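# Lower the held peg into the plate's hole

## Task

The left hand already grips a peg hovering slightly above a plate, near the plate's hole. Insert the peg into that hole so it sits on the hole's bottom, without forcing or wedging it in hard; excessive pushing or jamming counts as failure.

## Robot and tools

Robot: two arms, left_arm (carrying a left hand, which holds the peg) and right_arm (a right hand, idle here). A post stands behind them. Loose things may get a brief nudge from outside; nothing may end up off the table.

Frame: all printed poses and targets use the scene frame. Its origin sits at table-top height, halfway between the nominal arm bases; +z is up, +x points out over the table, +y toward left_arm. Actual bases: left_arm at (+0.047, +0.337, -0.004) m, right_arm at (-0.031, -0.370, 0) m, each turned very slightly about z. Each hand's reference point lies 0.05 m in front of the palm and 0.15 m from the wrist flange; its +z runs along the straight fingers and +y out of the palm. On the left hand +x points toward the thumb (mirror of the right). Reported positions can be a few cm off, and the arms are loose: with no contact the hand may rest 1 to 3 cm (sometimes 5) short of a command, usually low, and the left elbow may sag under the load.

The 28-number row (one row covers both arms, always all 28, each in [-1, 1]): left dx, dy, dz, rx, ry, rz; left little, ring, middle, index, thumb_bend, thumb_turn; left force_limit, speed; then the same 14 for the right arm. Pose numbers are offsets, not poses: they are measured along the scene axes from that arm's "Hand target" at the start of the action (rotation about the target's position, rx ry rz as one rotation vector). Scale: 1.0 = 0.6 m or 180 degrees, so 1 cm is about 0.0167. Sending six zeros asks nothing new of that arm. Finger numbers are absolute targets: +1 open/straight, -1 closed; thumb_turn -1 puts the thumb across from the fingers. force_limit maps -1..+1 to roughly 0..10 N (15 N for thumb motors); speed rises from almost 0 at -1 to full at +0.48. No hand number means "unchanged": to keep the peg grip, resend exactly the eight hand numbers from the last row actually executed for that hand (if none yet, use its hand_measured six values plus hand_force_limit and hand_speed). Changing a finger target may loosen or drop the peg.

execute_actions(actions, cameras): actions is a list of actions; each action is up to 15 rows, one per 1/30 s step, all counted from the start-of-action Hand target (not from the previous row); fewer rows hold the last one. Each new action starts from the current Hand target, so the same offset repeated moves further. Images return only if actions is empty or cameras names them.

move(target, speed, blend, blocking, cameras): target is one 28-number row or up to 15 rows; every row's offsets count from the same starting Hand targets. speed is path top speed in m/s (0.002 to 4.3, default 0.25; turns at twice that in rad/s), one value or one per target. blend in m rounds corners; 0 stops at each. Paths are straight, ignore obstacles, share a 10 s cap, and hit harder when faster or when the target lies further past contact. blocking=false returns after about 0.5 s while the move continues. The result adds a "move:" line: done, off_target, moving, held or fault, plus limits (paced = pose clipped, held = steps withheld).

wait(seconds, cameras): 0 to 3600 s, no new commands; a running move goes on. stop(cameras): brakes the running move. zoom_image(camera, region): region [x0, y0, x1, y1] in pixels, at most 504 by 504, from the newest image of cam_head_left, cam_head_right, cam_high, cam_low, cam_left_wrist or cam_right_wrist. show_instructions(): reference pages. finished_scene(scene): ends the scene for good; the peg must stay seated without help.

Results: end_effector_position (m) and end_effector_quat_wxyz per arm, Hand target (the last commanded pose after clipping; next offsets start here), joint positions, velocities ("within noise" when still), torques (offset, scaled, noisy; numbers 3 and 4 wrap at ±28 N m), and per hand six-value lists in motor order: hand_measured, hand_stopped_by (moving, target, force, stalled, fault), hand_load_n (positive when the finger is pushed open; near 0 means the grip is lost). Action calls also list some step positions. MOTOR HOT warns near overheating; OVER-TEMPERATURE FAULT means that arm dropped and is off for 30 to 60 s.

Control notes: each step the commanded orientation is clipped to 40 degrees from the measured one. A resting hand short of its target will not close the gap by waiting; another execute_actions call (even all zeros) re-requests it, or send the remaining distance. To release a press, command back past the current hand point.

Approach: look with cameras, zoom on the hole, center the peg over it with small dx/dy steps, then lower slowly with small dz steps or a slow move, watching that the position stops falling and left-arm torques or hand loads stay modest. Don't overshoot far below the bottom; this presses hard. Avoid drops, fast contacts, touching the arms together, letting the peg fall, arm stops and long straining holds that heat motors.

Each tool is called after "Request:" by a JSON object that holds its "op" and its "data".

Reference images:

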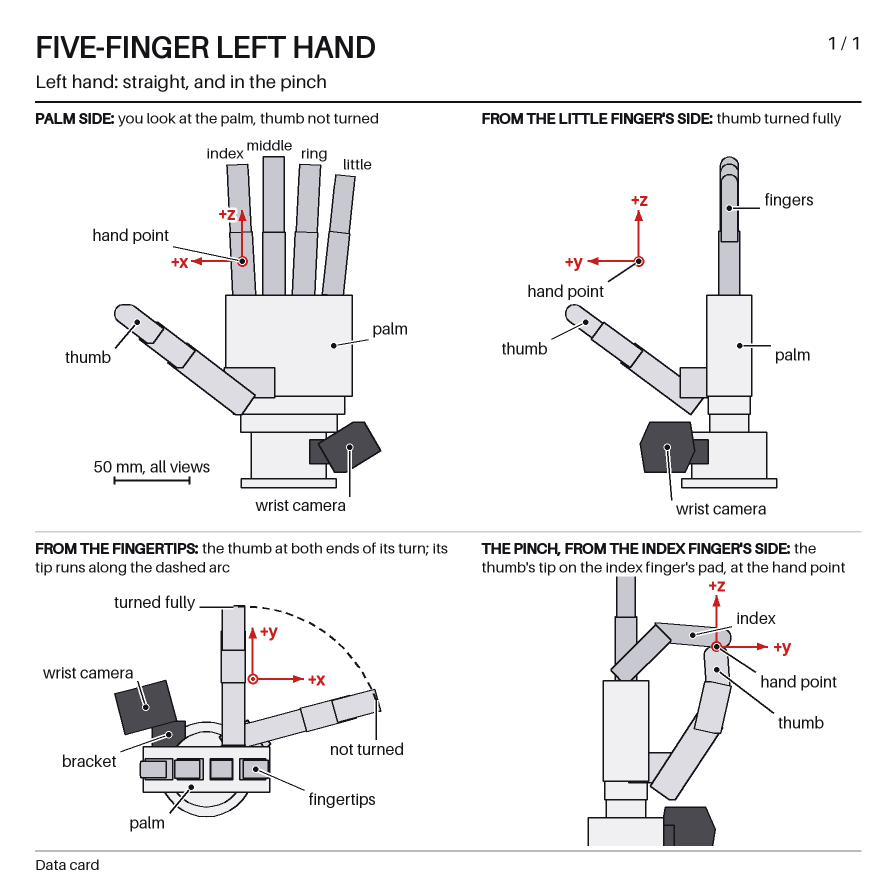

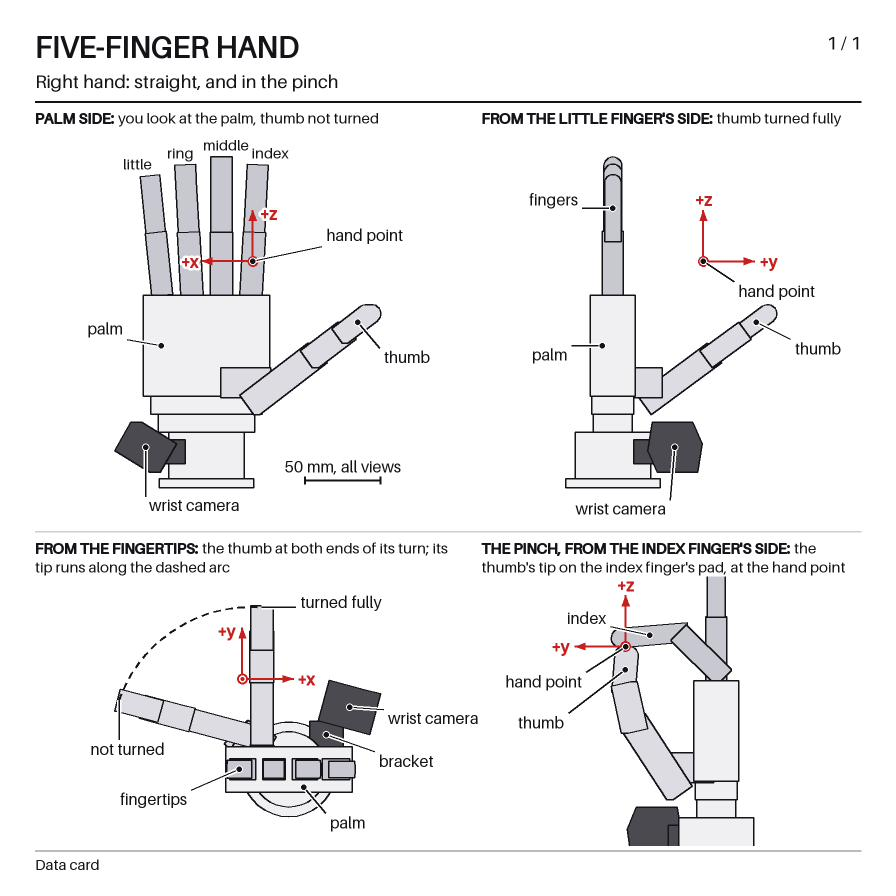

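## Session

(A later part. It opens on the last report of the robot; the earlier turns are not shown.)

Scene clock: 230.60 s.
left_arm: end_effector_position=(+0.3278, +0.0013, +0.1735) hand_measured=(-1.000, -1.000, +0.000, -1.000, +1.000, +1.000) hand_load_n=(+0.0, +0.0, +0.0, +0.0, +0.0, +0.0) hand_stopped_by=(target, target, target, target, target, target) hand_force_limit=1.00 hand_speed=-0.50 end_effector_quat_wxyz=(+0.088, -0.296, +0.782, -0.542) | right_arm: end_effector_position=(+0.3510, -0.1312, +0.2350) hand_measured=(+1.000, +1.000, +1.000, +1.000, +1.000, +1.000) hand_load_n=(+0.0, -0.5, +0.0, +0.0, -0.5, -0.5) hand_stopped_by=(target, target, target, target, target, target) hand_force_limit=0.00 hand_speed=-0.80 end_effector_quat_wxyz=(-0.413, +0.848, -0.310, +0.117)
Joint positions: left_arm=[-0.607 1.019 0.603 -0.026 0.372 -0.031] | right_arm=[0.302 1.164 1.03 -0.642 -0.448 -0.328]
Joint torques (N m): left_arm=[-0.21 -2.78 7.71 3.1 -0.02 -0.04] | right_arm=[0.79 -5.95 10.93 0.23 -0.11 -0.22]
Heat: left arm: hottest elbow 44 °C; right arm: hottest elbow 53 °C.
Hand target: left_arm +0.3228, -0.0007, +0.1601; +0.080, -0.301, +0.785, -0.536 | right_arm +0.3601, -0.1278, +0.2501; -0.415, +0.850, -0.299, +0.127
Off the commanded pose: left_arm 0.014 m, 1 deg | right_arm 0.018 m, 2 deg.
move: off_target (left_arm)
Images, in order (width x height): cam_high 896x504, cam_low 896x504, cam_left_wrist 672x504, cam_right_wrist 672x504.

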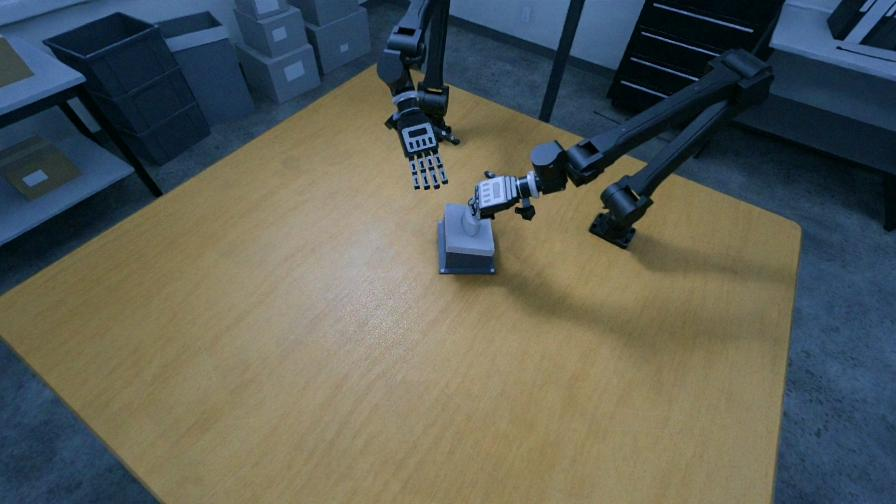

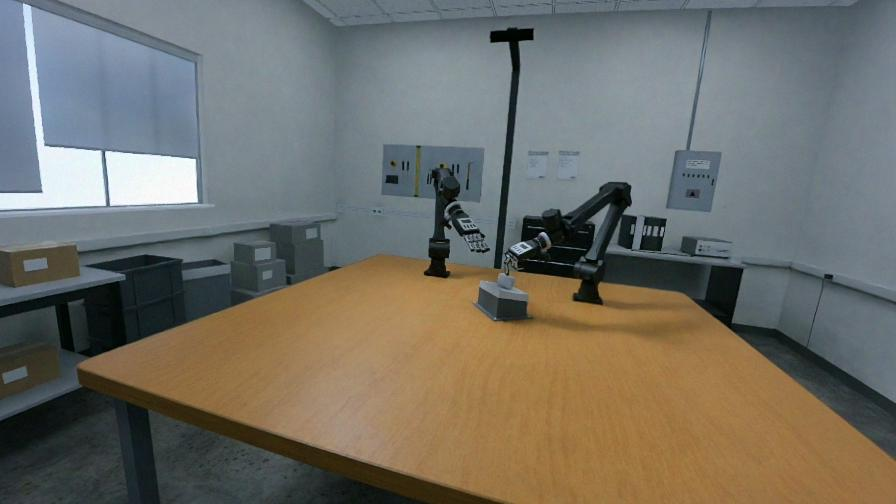

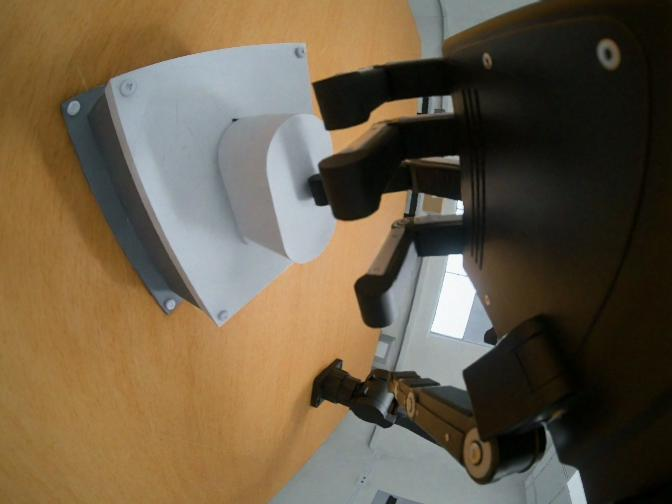

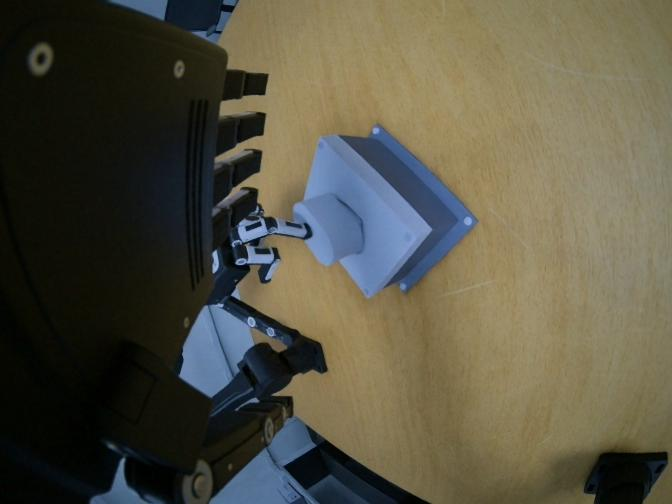

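Request:
{"op": "move", "data": {"target": [0.0,-0.001,-0.0133,0,0,0,-1,-1,0,-1,1,1,1.0,-0.5,0,0,0,0,0,0,1,1,1,1,1,1,0,-0.8], "speed": 0.015, "cameras": ["cam_low","cam_left_wrist","cam_right_wrist","cam_high"]}}

Request:
{"op": "zoom_image", "data": {"camera": "cam_left_wrist", "region": [200, 90, 360, 290]}}

Request:
{"op": "zoom_image", "data": {"camera": "cam_right_wrist", "region": [280, 170, 380, 280]}}

Request:
{"op": "zoom_image", "data": {"camera": "cam_low", "region": [485, 260, 530, 305]}}

Scene clock: 231.87 s.
left_arm: end_effector_position=(+0.3286, +0.0001, +0.1720) hand_measured=(-1.000, -1.000, +0.000, -1.000, +1.000, +1.000) hand_load_n=(+0.0, +0.0, -3.5, +0.0, +0.0, -0.5) hand_stopped_by=(target, target, target, target, target, target) hand_force_limit=1.00 hand_speed=-0.50 end_effector_quat_wxyz=(+0.091, -0.294, +0.779, -0.547) | right_arm: end_effector_position=(+0.3510, -0.1312, +0.2350) hand_measured=(+1.000, +1.000, +1.000, +1.000, +1.000, +1.000) hand_load_n=(+0.0, +0.0, +0.0, +0.0, +0.0, +0.0) hand_stopped_by=(target, target, target, target, target, target) hand_force_limit=0.00 hand_speed=-0.80 end_effector_quat_wxyz=(-0.413, +0.848, -0.310, +0.117)
Joint positions: left_arm=[-0.608 1.023 0.592 0.004 0.371 -0.033] | right_arm=[0.302 1.164 1.03 -0.642 -0.448 -0.328]
Joint torques (N m): left_arm=[-0.21 -2.2 7.31 3.06 -0.06 -0.02] | right_arm=[0.79 -5.89 10.92 0.24 -0.11 -0.22]
Heat: left arm: hottest elbow 44 °C; right arm: hottest elbow 53 °C.
Hand target: left_arm +0.3229, -0.0012, +0.1520; +0.081, -0.301, +0.785, -0.535 | right_arm +0.3601, -0.1278, +0.2501; -0.415, +0.850, -0.299, +0.127
Off the commanded pose: left_arm 0.021 m, 2 deg | right_arm 0.018 m, 2 deg.
move: off_target (left_arm)
Images, in order (width x height): cam_high 896x504, cam_low 896x504, cam_left_wrist 672x504, cam_right_wrist 672x504.

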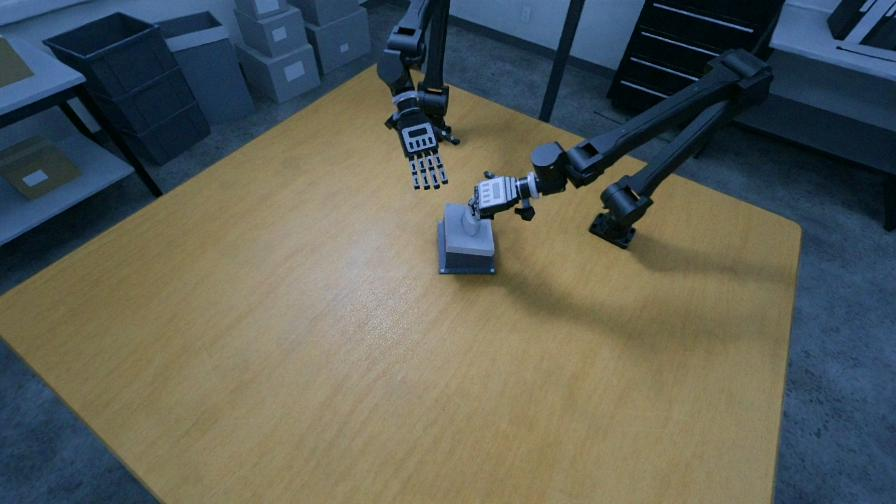

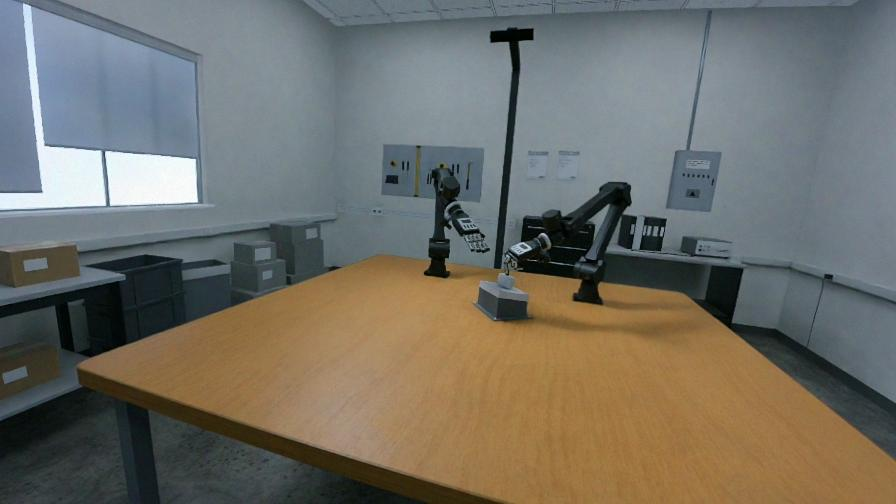

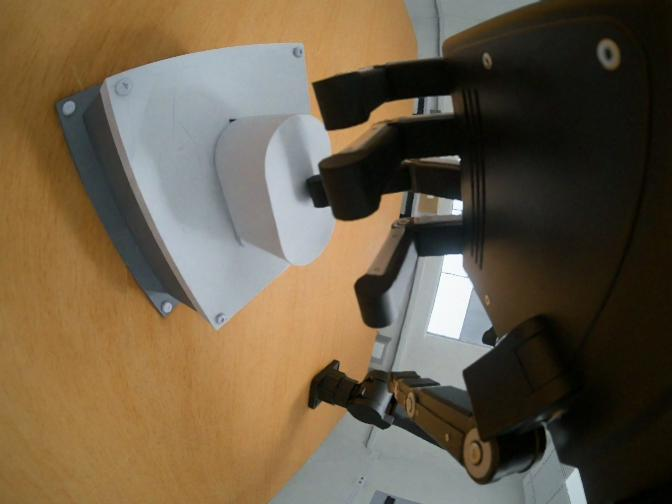

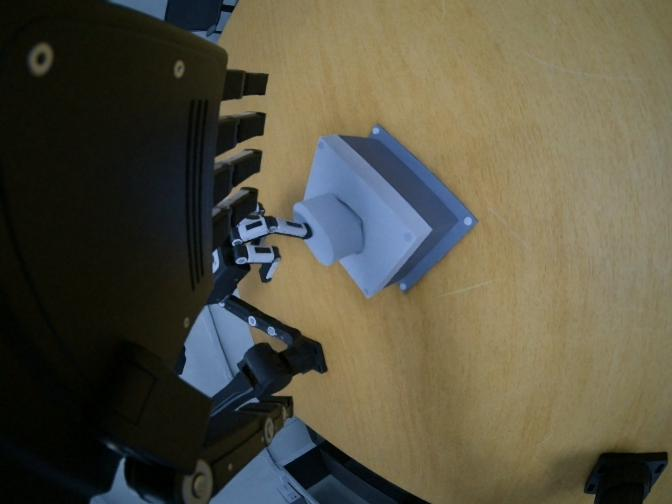

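Scaled by 2.520 from the camera's image (finer frame: 960x720).

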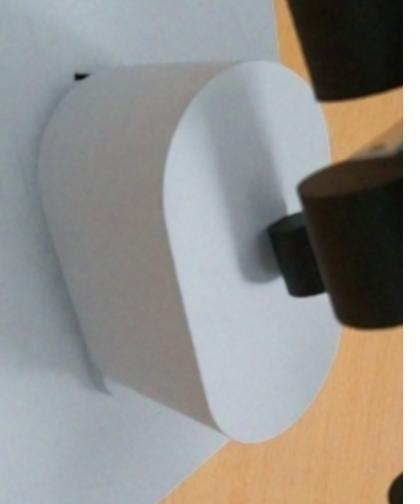

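Scaled by 4.582 from the camera's image (finer frame: 960x720).

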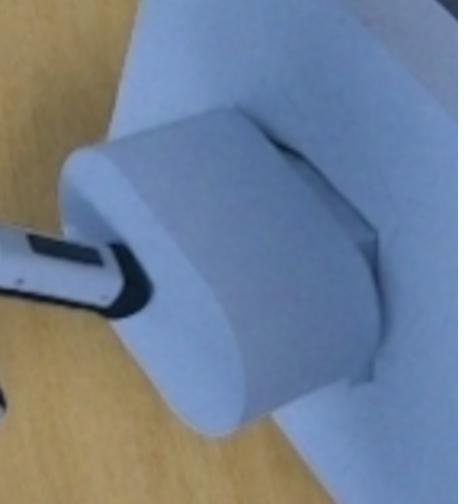

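Scaled by 11.200 from the camera's image (finer frame: 1280x720).

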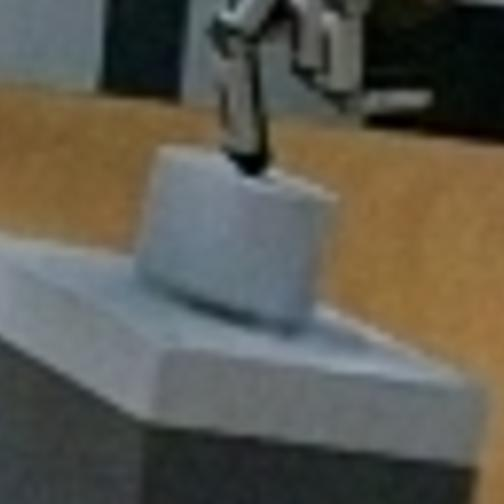

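Request:
{"op": "zoom_image", "data": {"camera": "cam_left_wrist", "region": [205, 100, 265, 260]}}

Request:
{"op": "zoom_image", "data": {"camera": "cam_right_wrist", "region": [325, 185, 375, 260]}}

Scaled by 3.150 from the camera's image (finer frame: 960x720).

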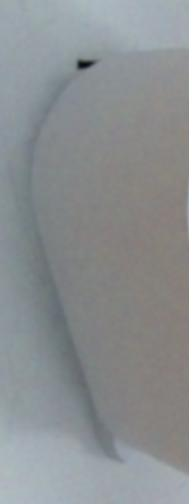

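Scaled by 6.720 from the camera's image (finer frame: 960x720).

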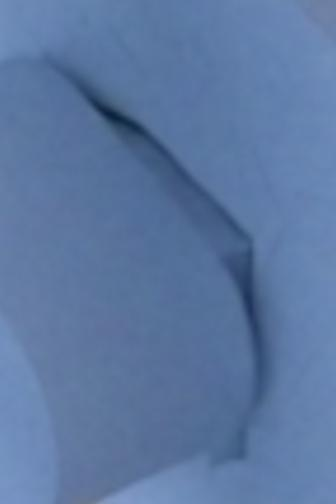

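Request:
{"op": "move", "data": {"target": [[0.007,0.0045,0.038,0,0,0,-1,-1,0,-1,1,1,1.0,-0.5,0,0,0,0,0,0,1,1,1,1,1,1,0,-0.8],[-0.003,0.012,0.138,0,0,0,-1,-1,0,-1,1,1,1.0,-0.5,0,0,0,0,0,0,1,1,1,1,1,1,0,-0.8],[-0.083,0.15,0.2,0,0,0,-1,-1,0,-1,1,1,1.0,-0.5,0,0,0,0,0,0,1,1,1,1,1,1,0,-0.8]], "speed": [0.02,0.05,0.1], "blend": 0.01, "cameras": ["all"]}}

Request:
{"op": "zoom_image", "data": {"camera": "cam_right_wrist", "region": [280, 170, 380, 280]}}

Request:
{"op": "zoom_image", "data": {"camera": "cam_low", "region": [485, 260, 530, 305]}}

Request:
{"op": "zoom_image", "data": {"camera": "cam_high", "region": [430, 190, 510, 270]}}

Scene clock: 237.40 s.
left_arm: end_effector_position=(+0.2680, +0.0878, +0.2537) hand_measured=(-1.000, -1.000, +0.000, -1.000, +1.000, +1.000) hand_load_n=(+0.0, +0.0, +0.0, +0.0, +0.0, +0.0) hand_stopped_by=(target, target, target, target, target, target) hand_force_limit=1.00 hand_speed=-0.50 end_effector_quat_wxyz=(+0.070, -0.308, +0.787, -0.529) | right_arm: end_effector_position=(+0.3510, -0.1312, +0.2350) hand_measured=(+1.000, +1.000, +1.000, +1.000, +1.000, +1.000) hand_load_n=(+0.0, +0.0, +0.0, +0.0, +0.0, +0.0) hand_stopped_by=(target, target, target, target, target, target) hand_force_limit=0.00 hand_speed=-0.80 end_effector_quat_wxyz=(-0.413, +0.848, -0.310, +0.117)
Joint positions: left_arm=[-0.431 0.65 0.677 -0.551 0.536 0.046] | right_arm=[0.302 1.164 1.03 -0.642 -0.448 -0.328]
Joint torques (N m): left_arm=[1.44 -0.26 13.55 1.4 0.53 0.16] | right_arm=[0.73 -5.95 10.95 0.24 -0.11 -0.22]
Heat: left arm: hottest elbow 44 °C; right arm: hottest elbow 53 °C.
Hand target: left_arm +0.2730, +0.0888, +0.2720; +0.081, -0.301, +0.785, -0.535 | right_arm +0.3601, -0.1278, +0.2501; -0.415, +0.850, -0.299, +0.127
Off the commanded pose: left_arm 0.019 m, 2 deg | right_arm 0.018 m, 2 deg.
move: off_target (left_arm)

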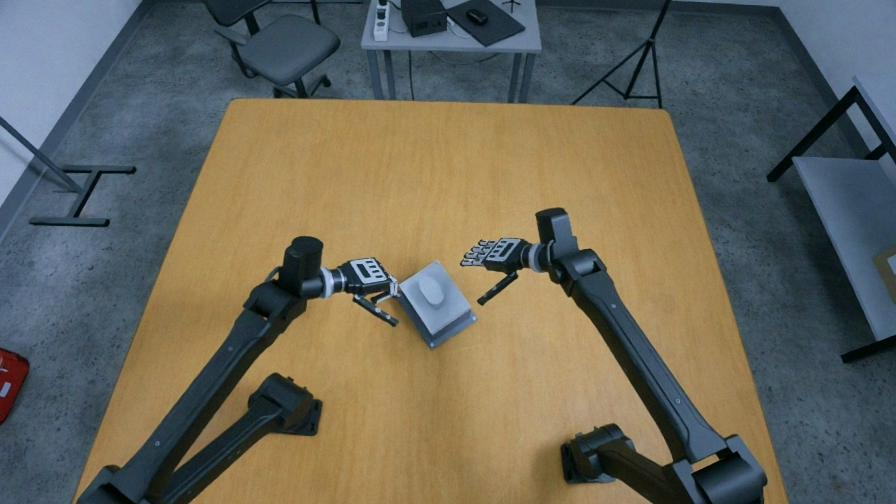

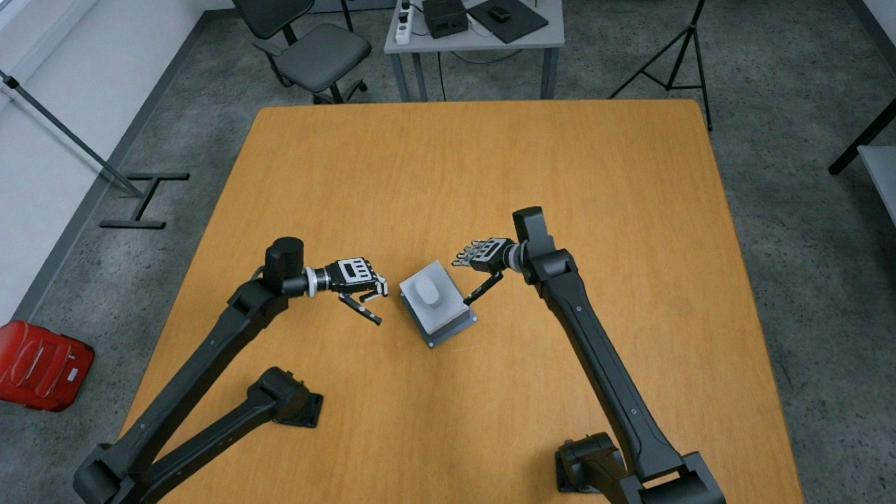

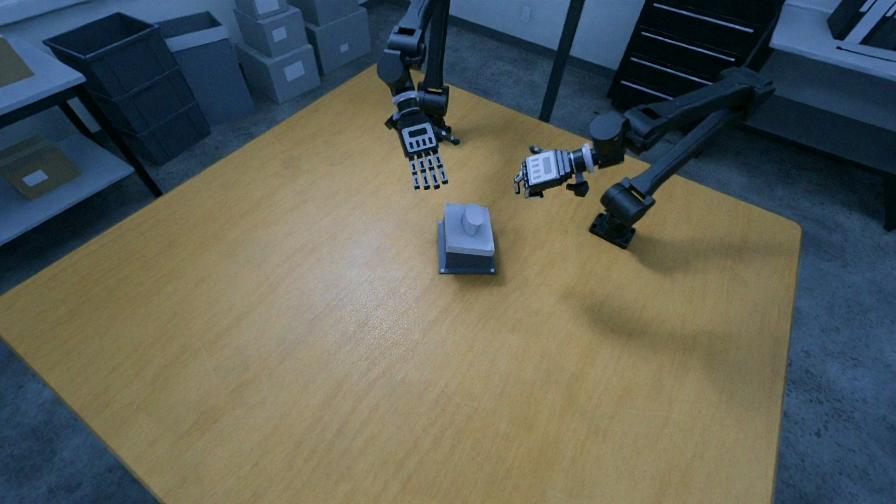

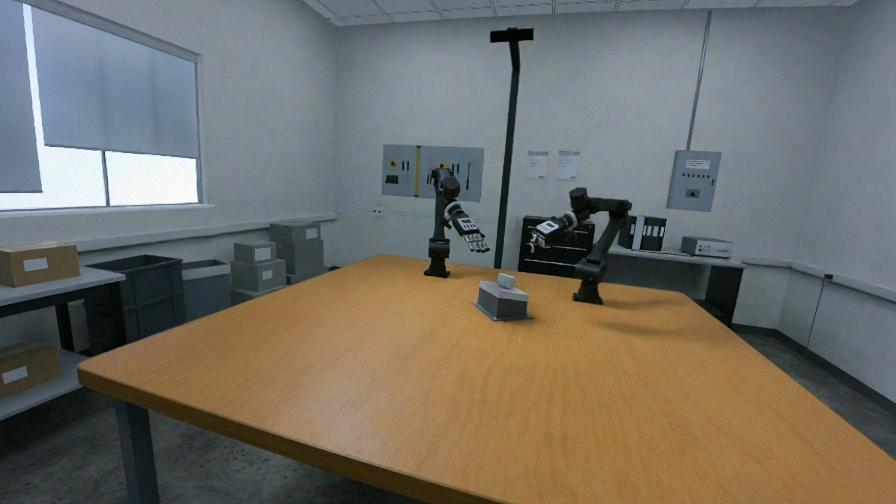

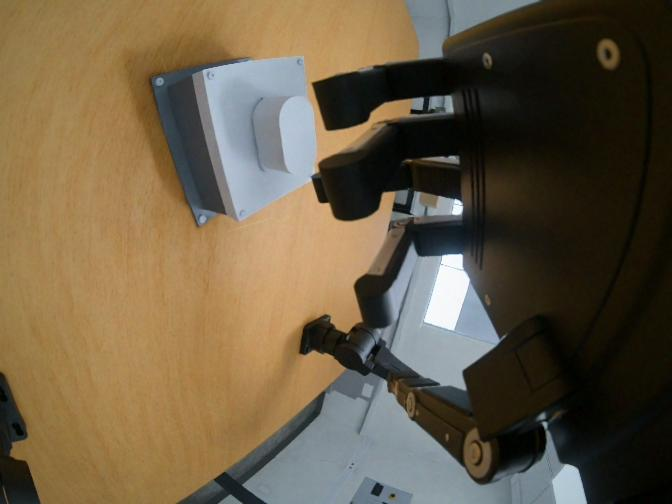

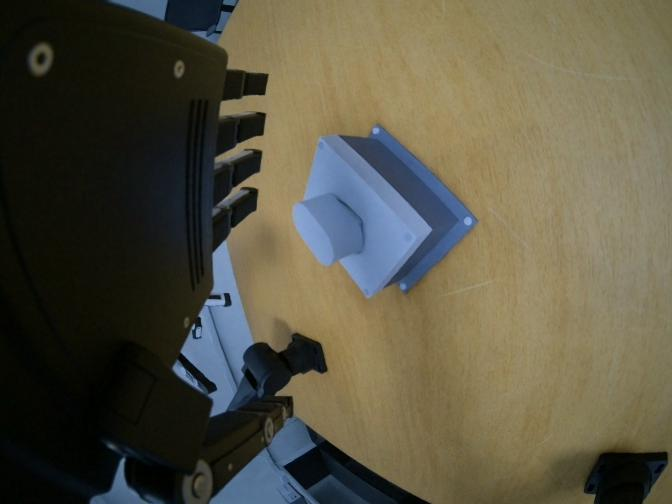

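Scaled by 4.582 from the camera's image (finer frame: 960x720).

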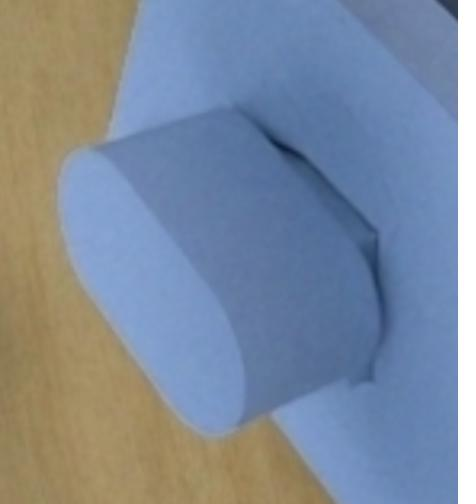

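Scaled by 11.200 from the camera's image (finer frame: 1280x720).

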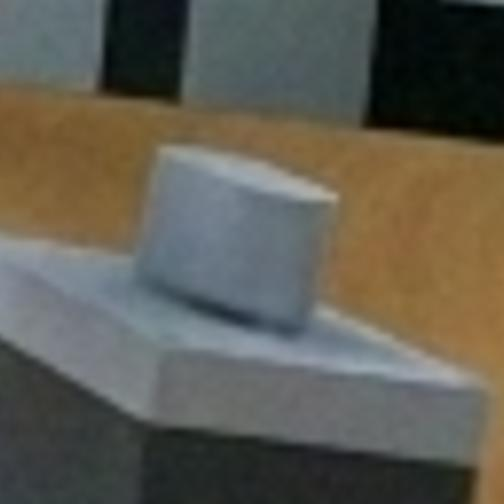

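Scaled by 6.300 from the camera's image (finer frame: 1280x720).

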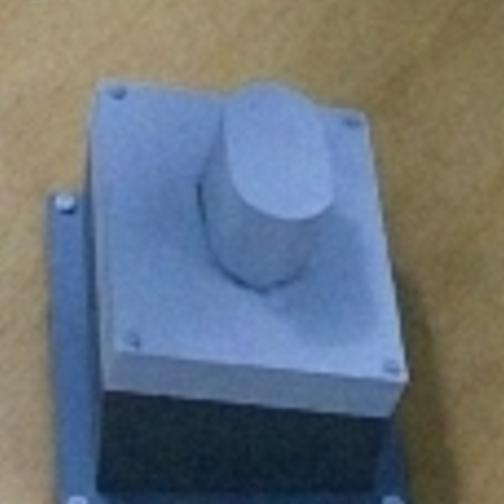

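Request:
{"op": "zoom_image", "data": {"camera": "cam_left_wrist", "region": [240, 80, 320, 190]}}

Scaled by 4.582 from the camera's image (finer frame: 960x720).

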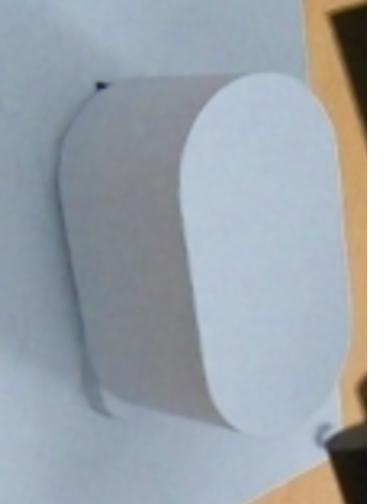

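Request:
{"op": "finished_scene", "data": {}}

The scene is finished: the task was done.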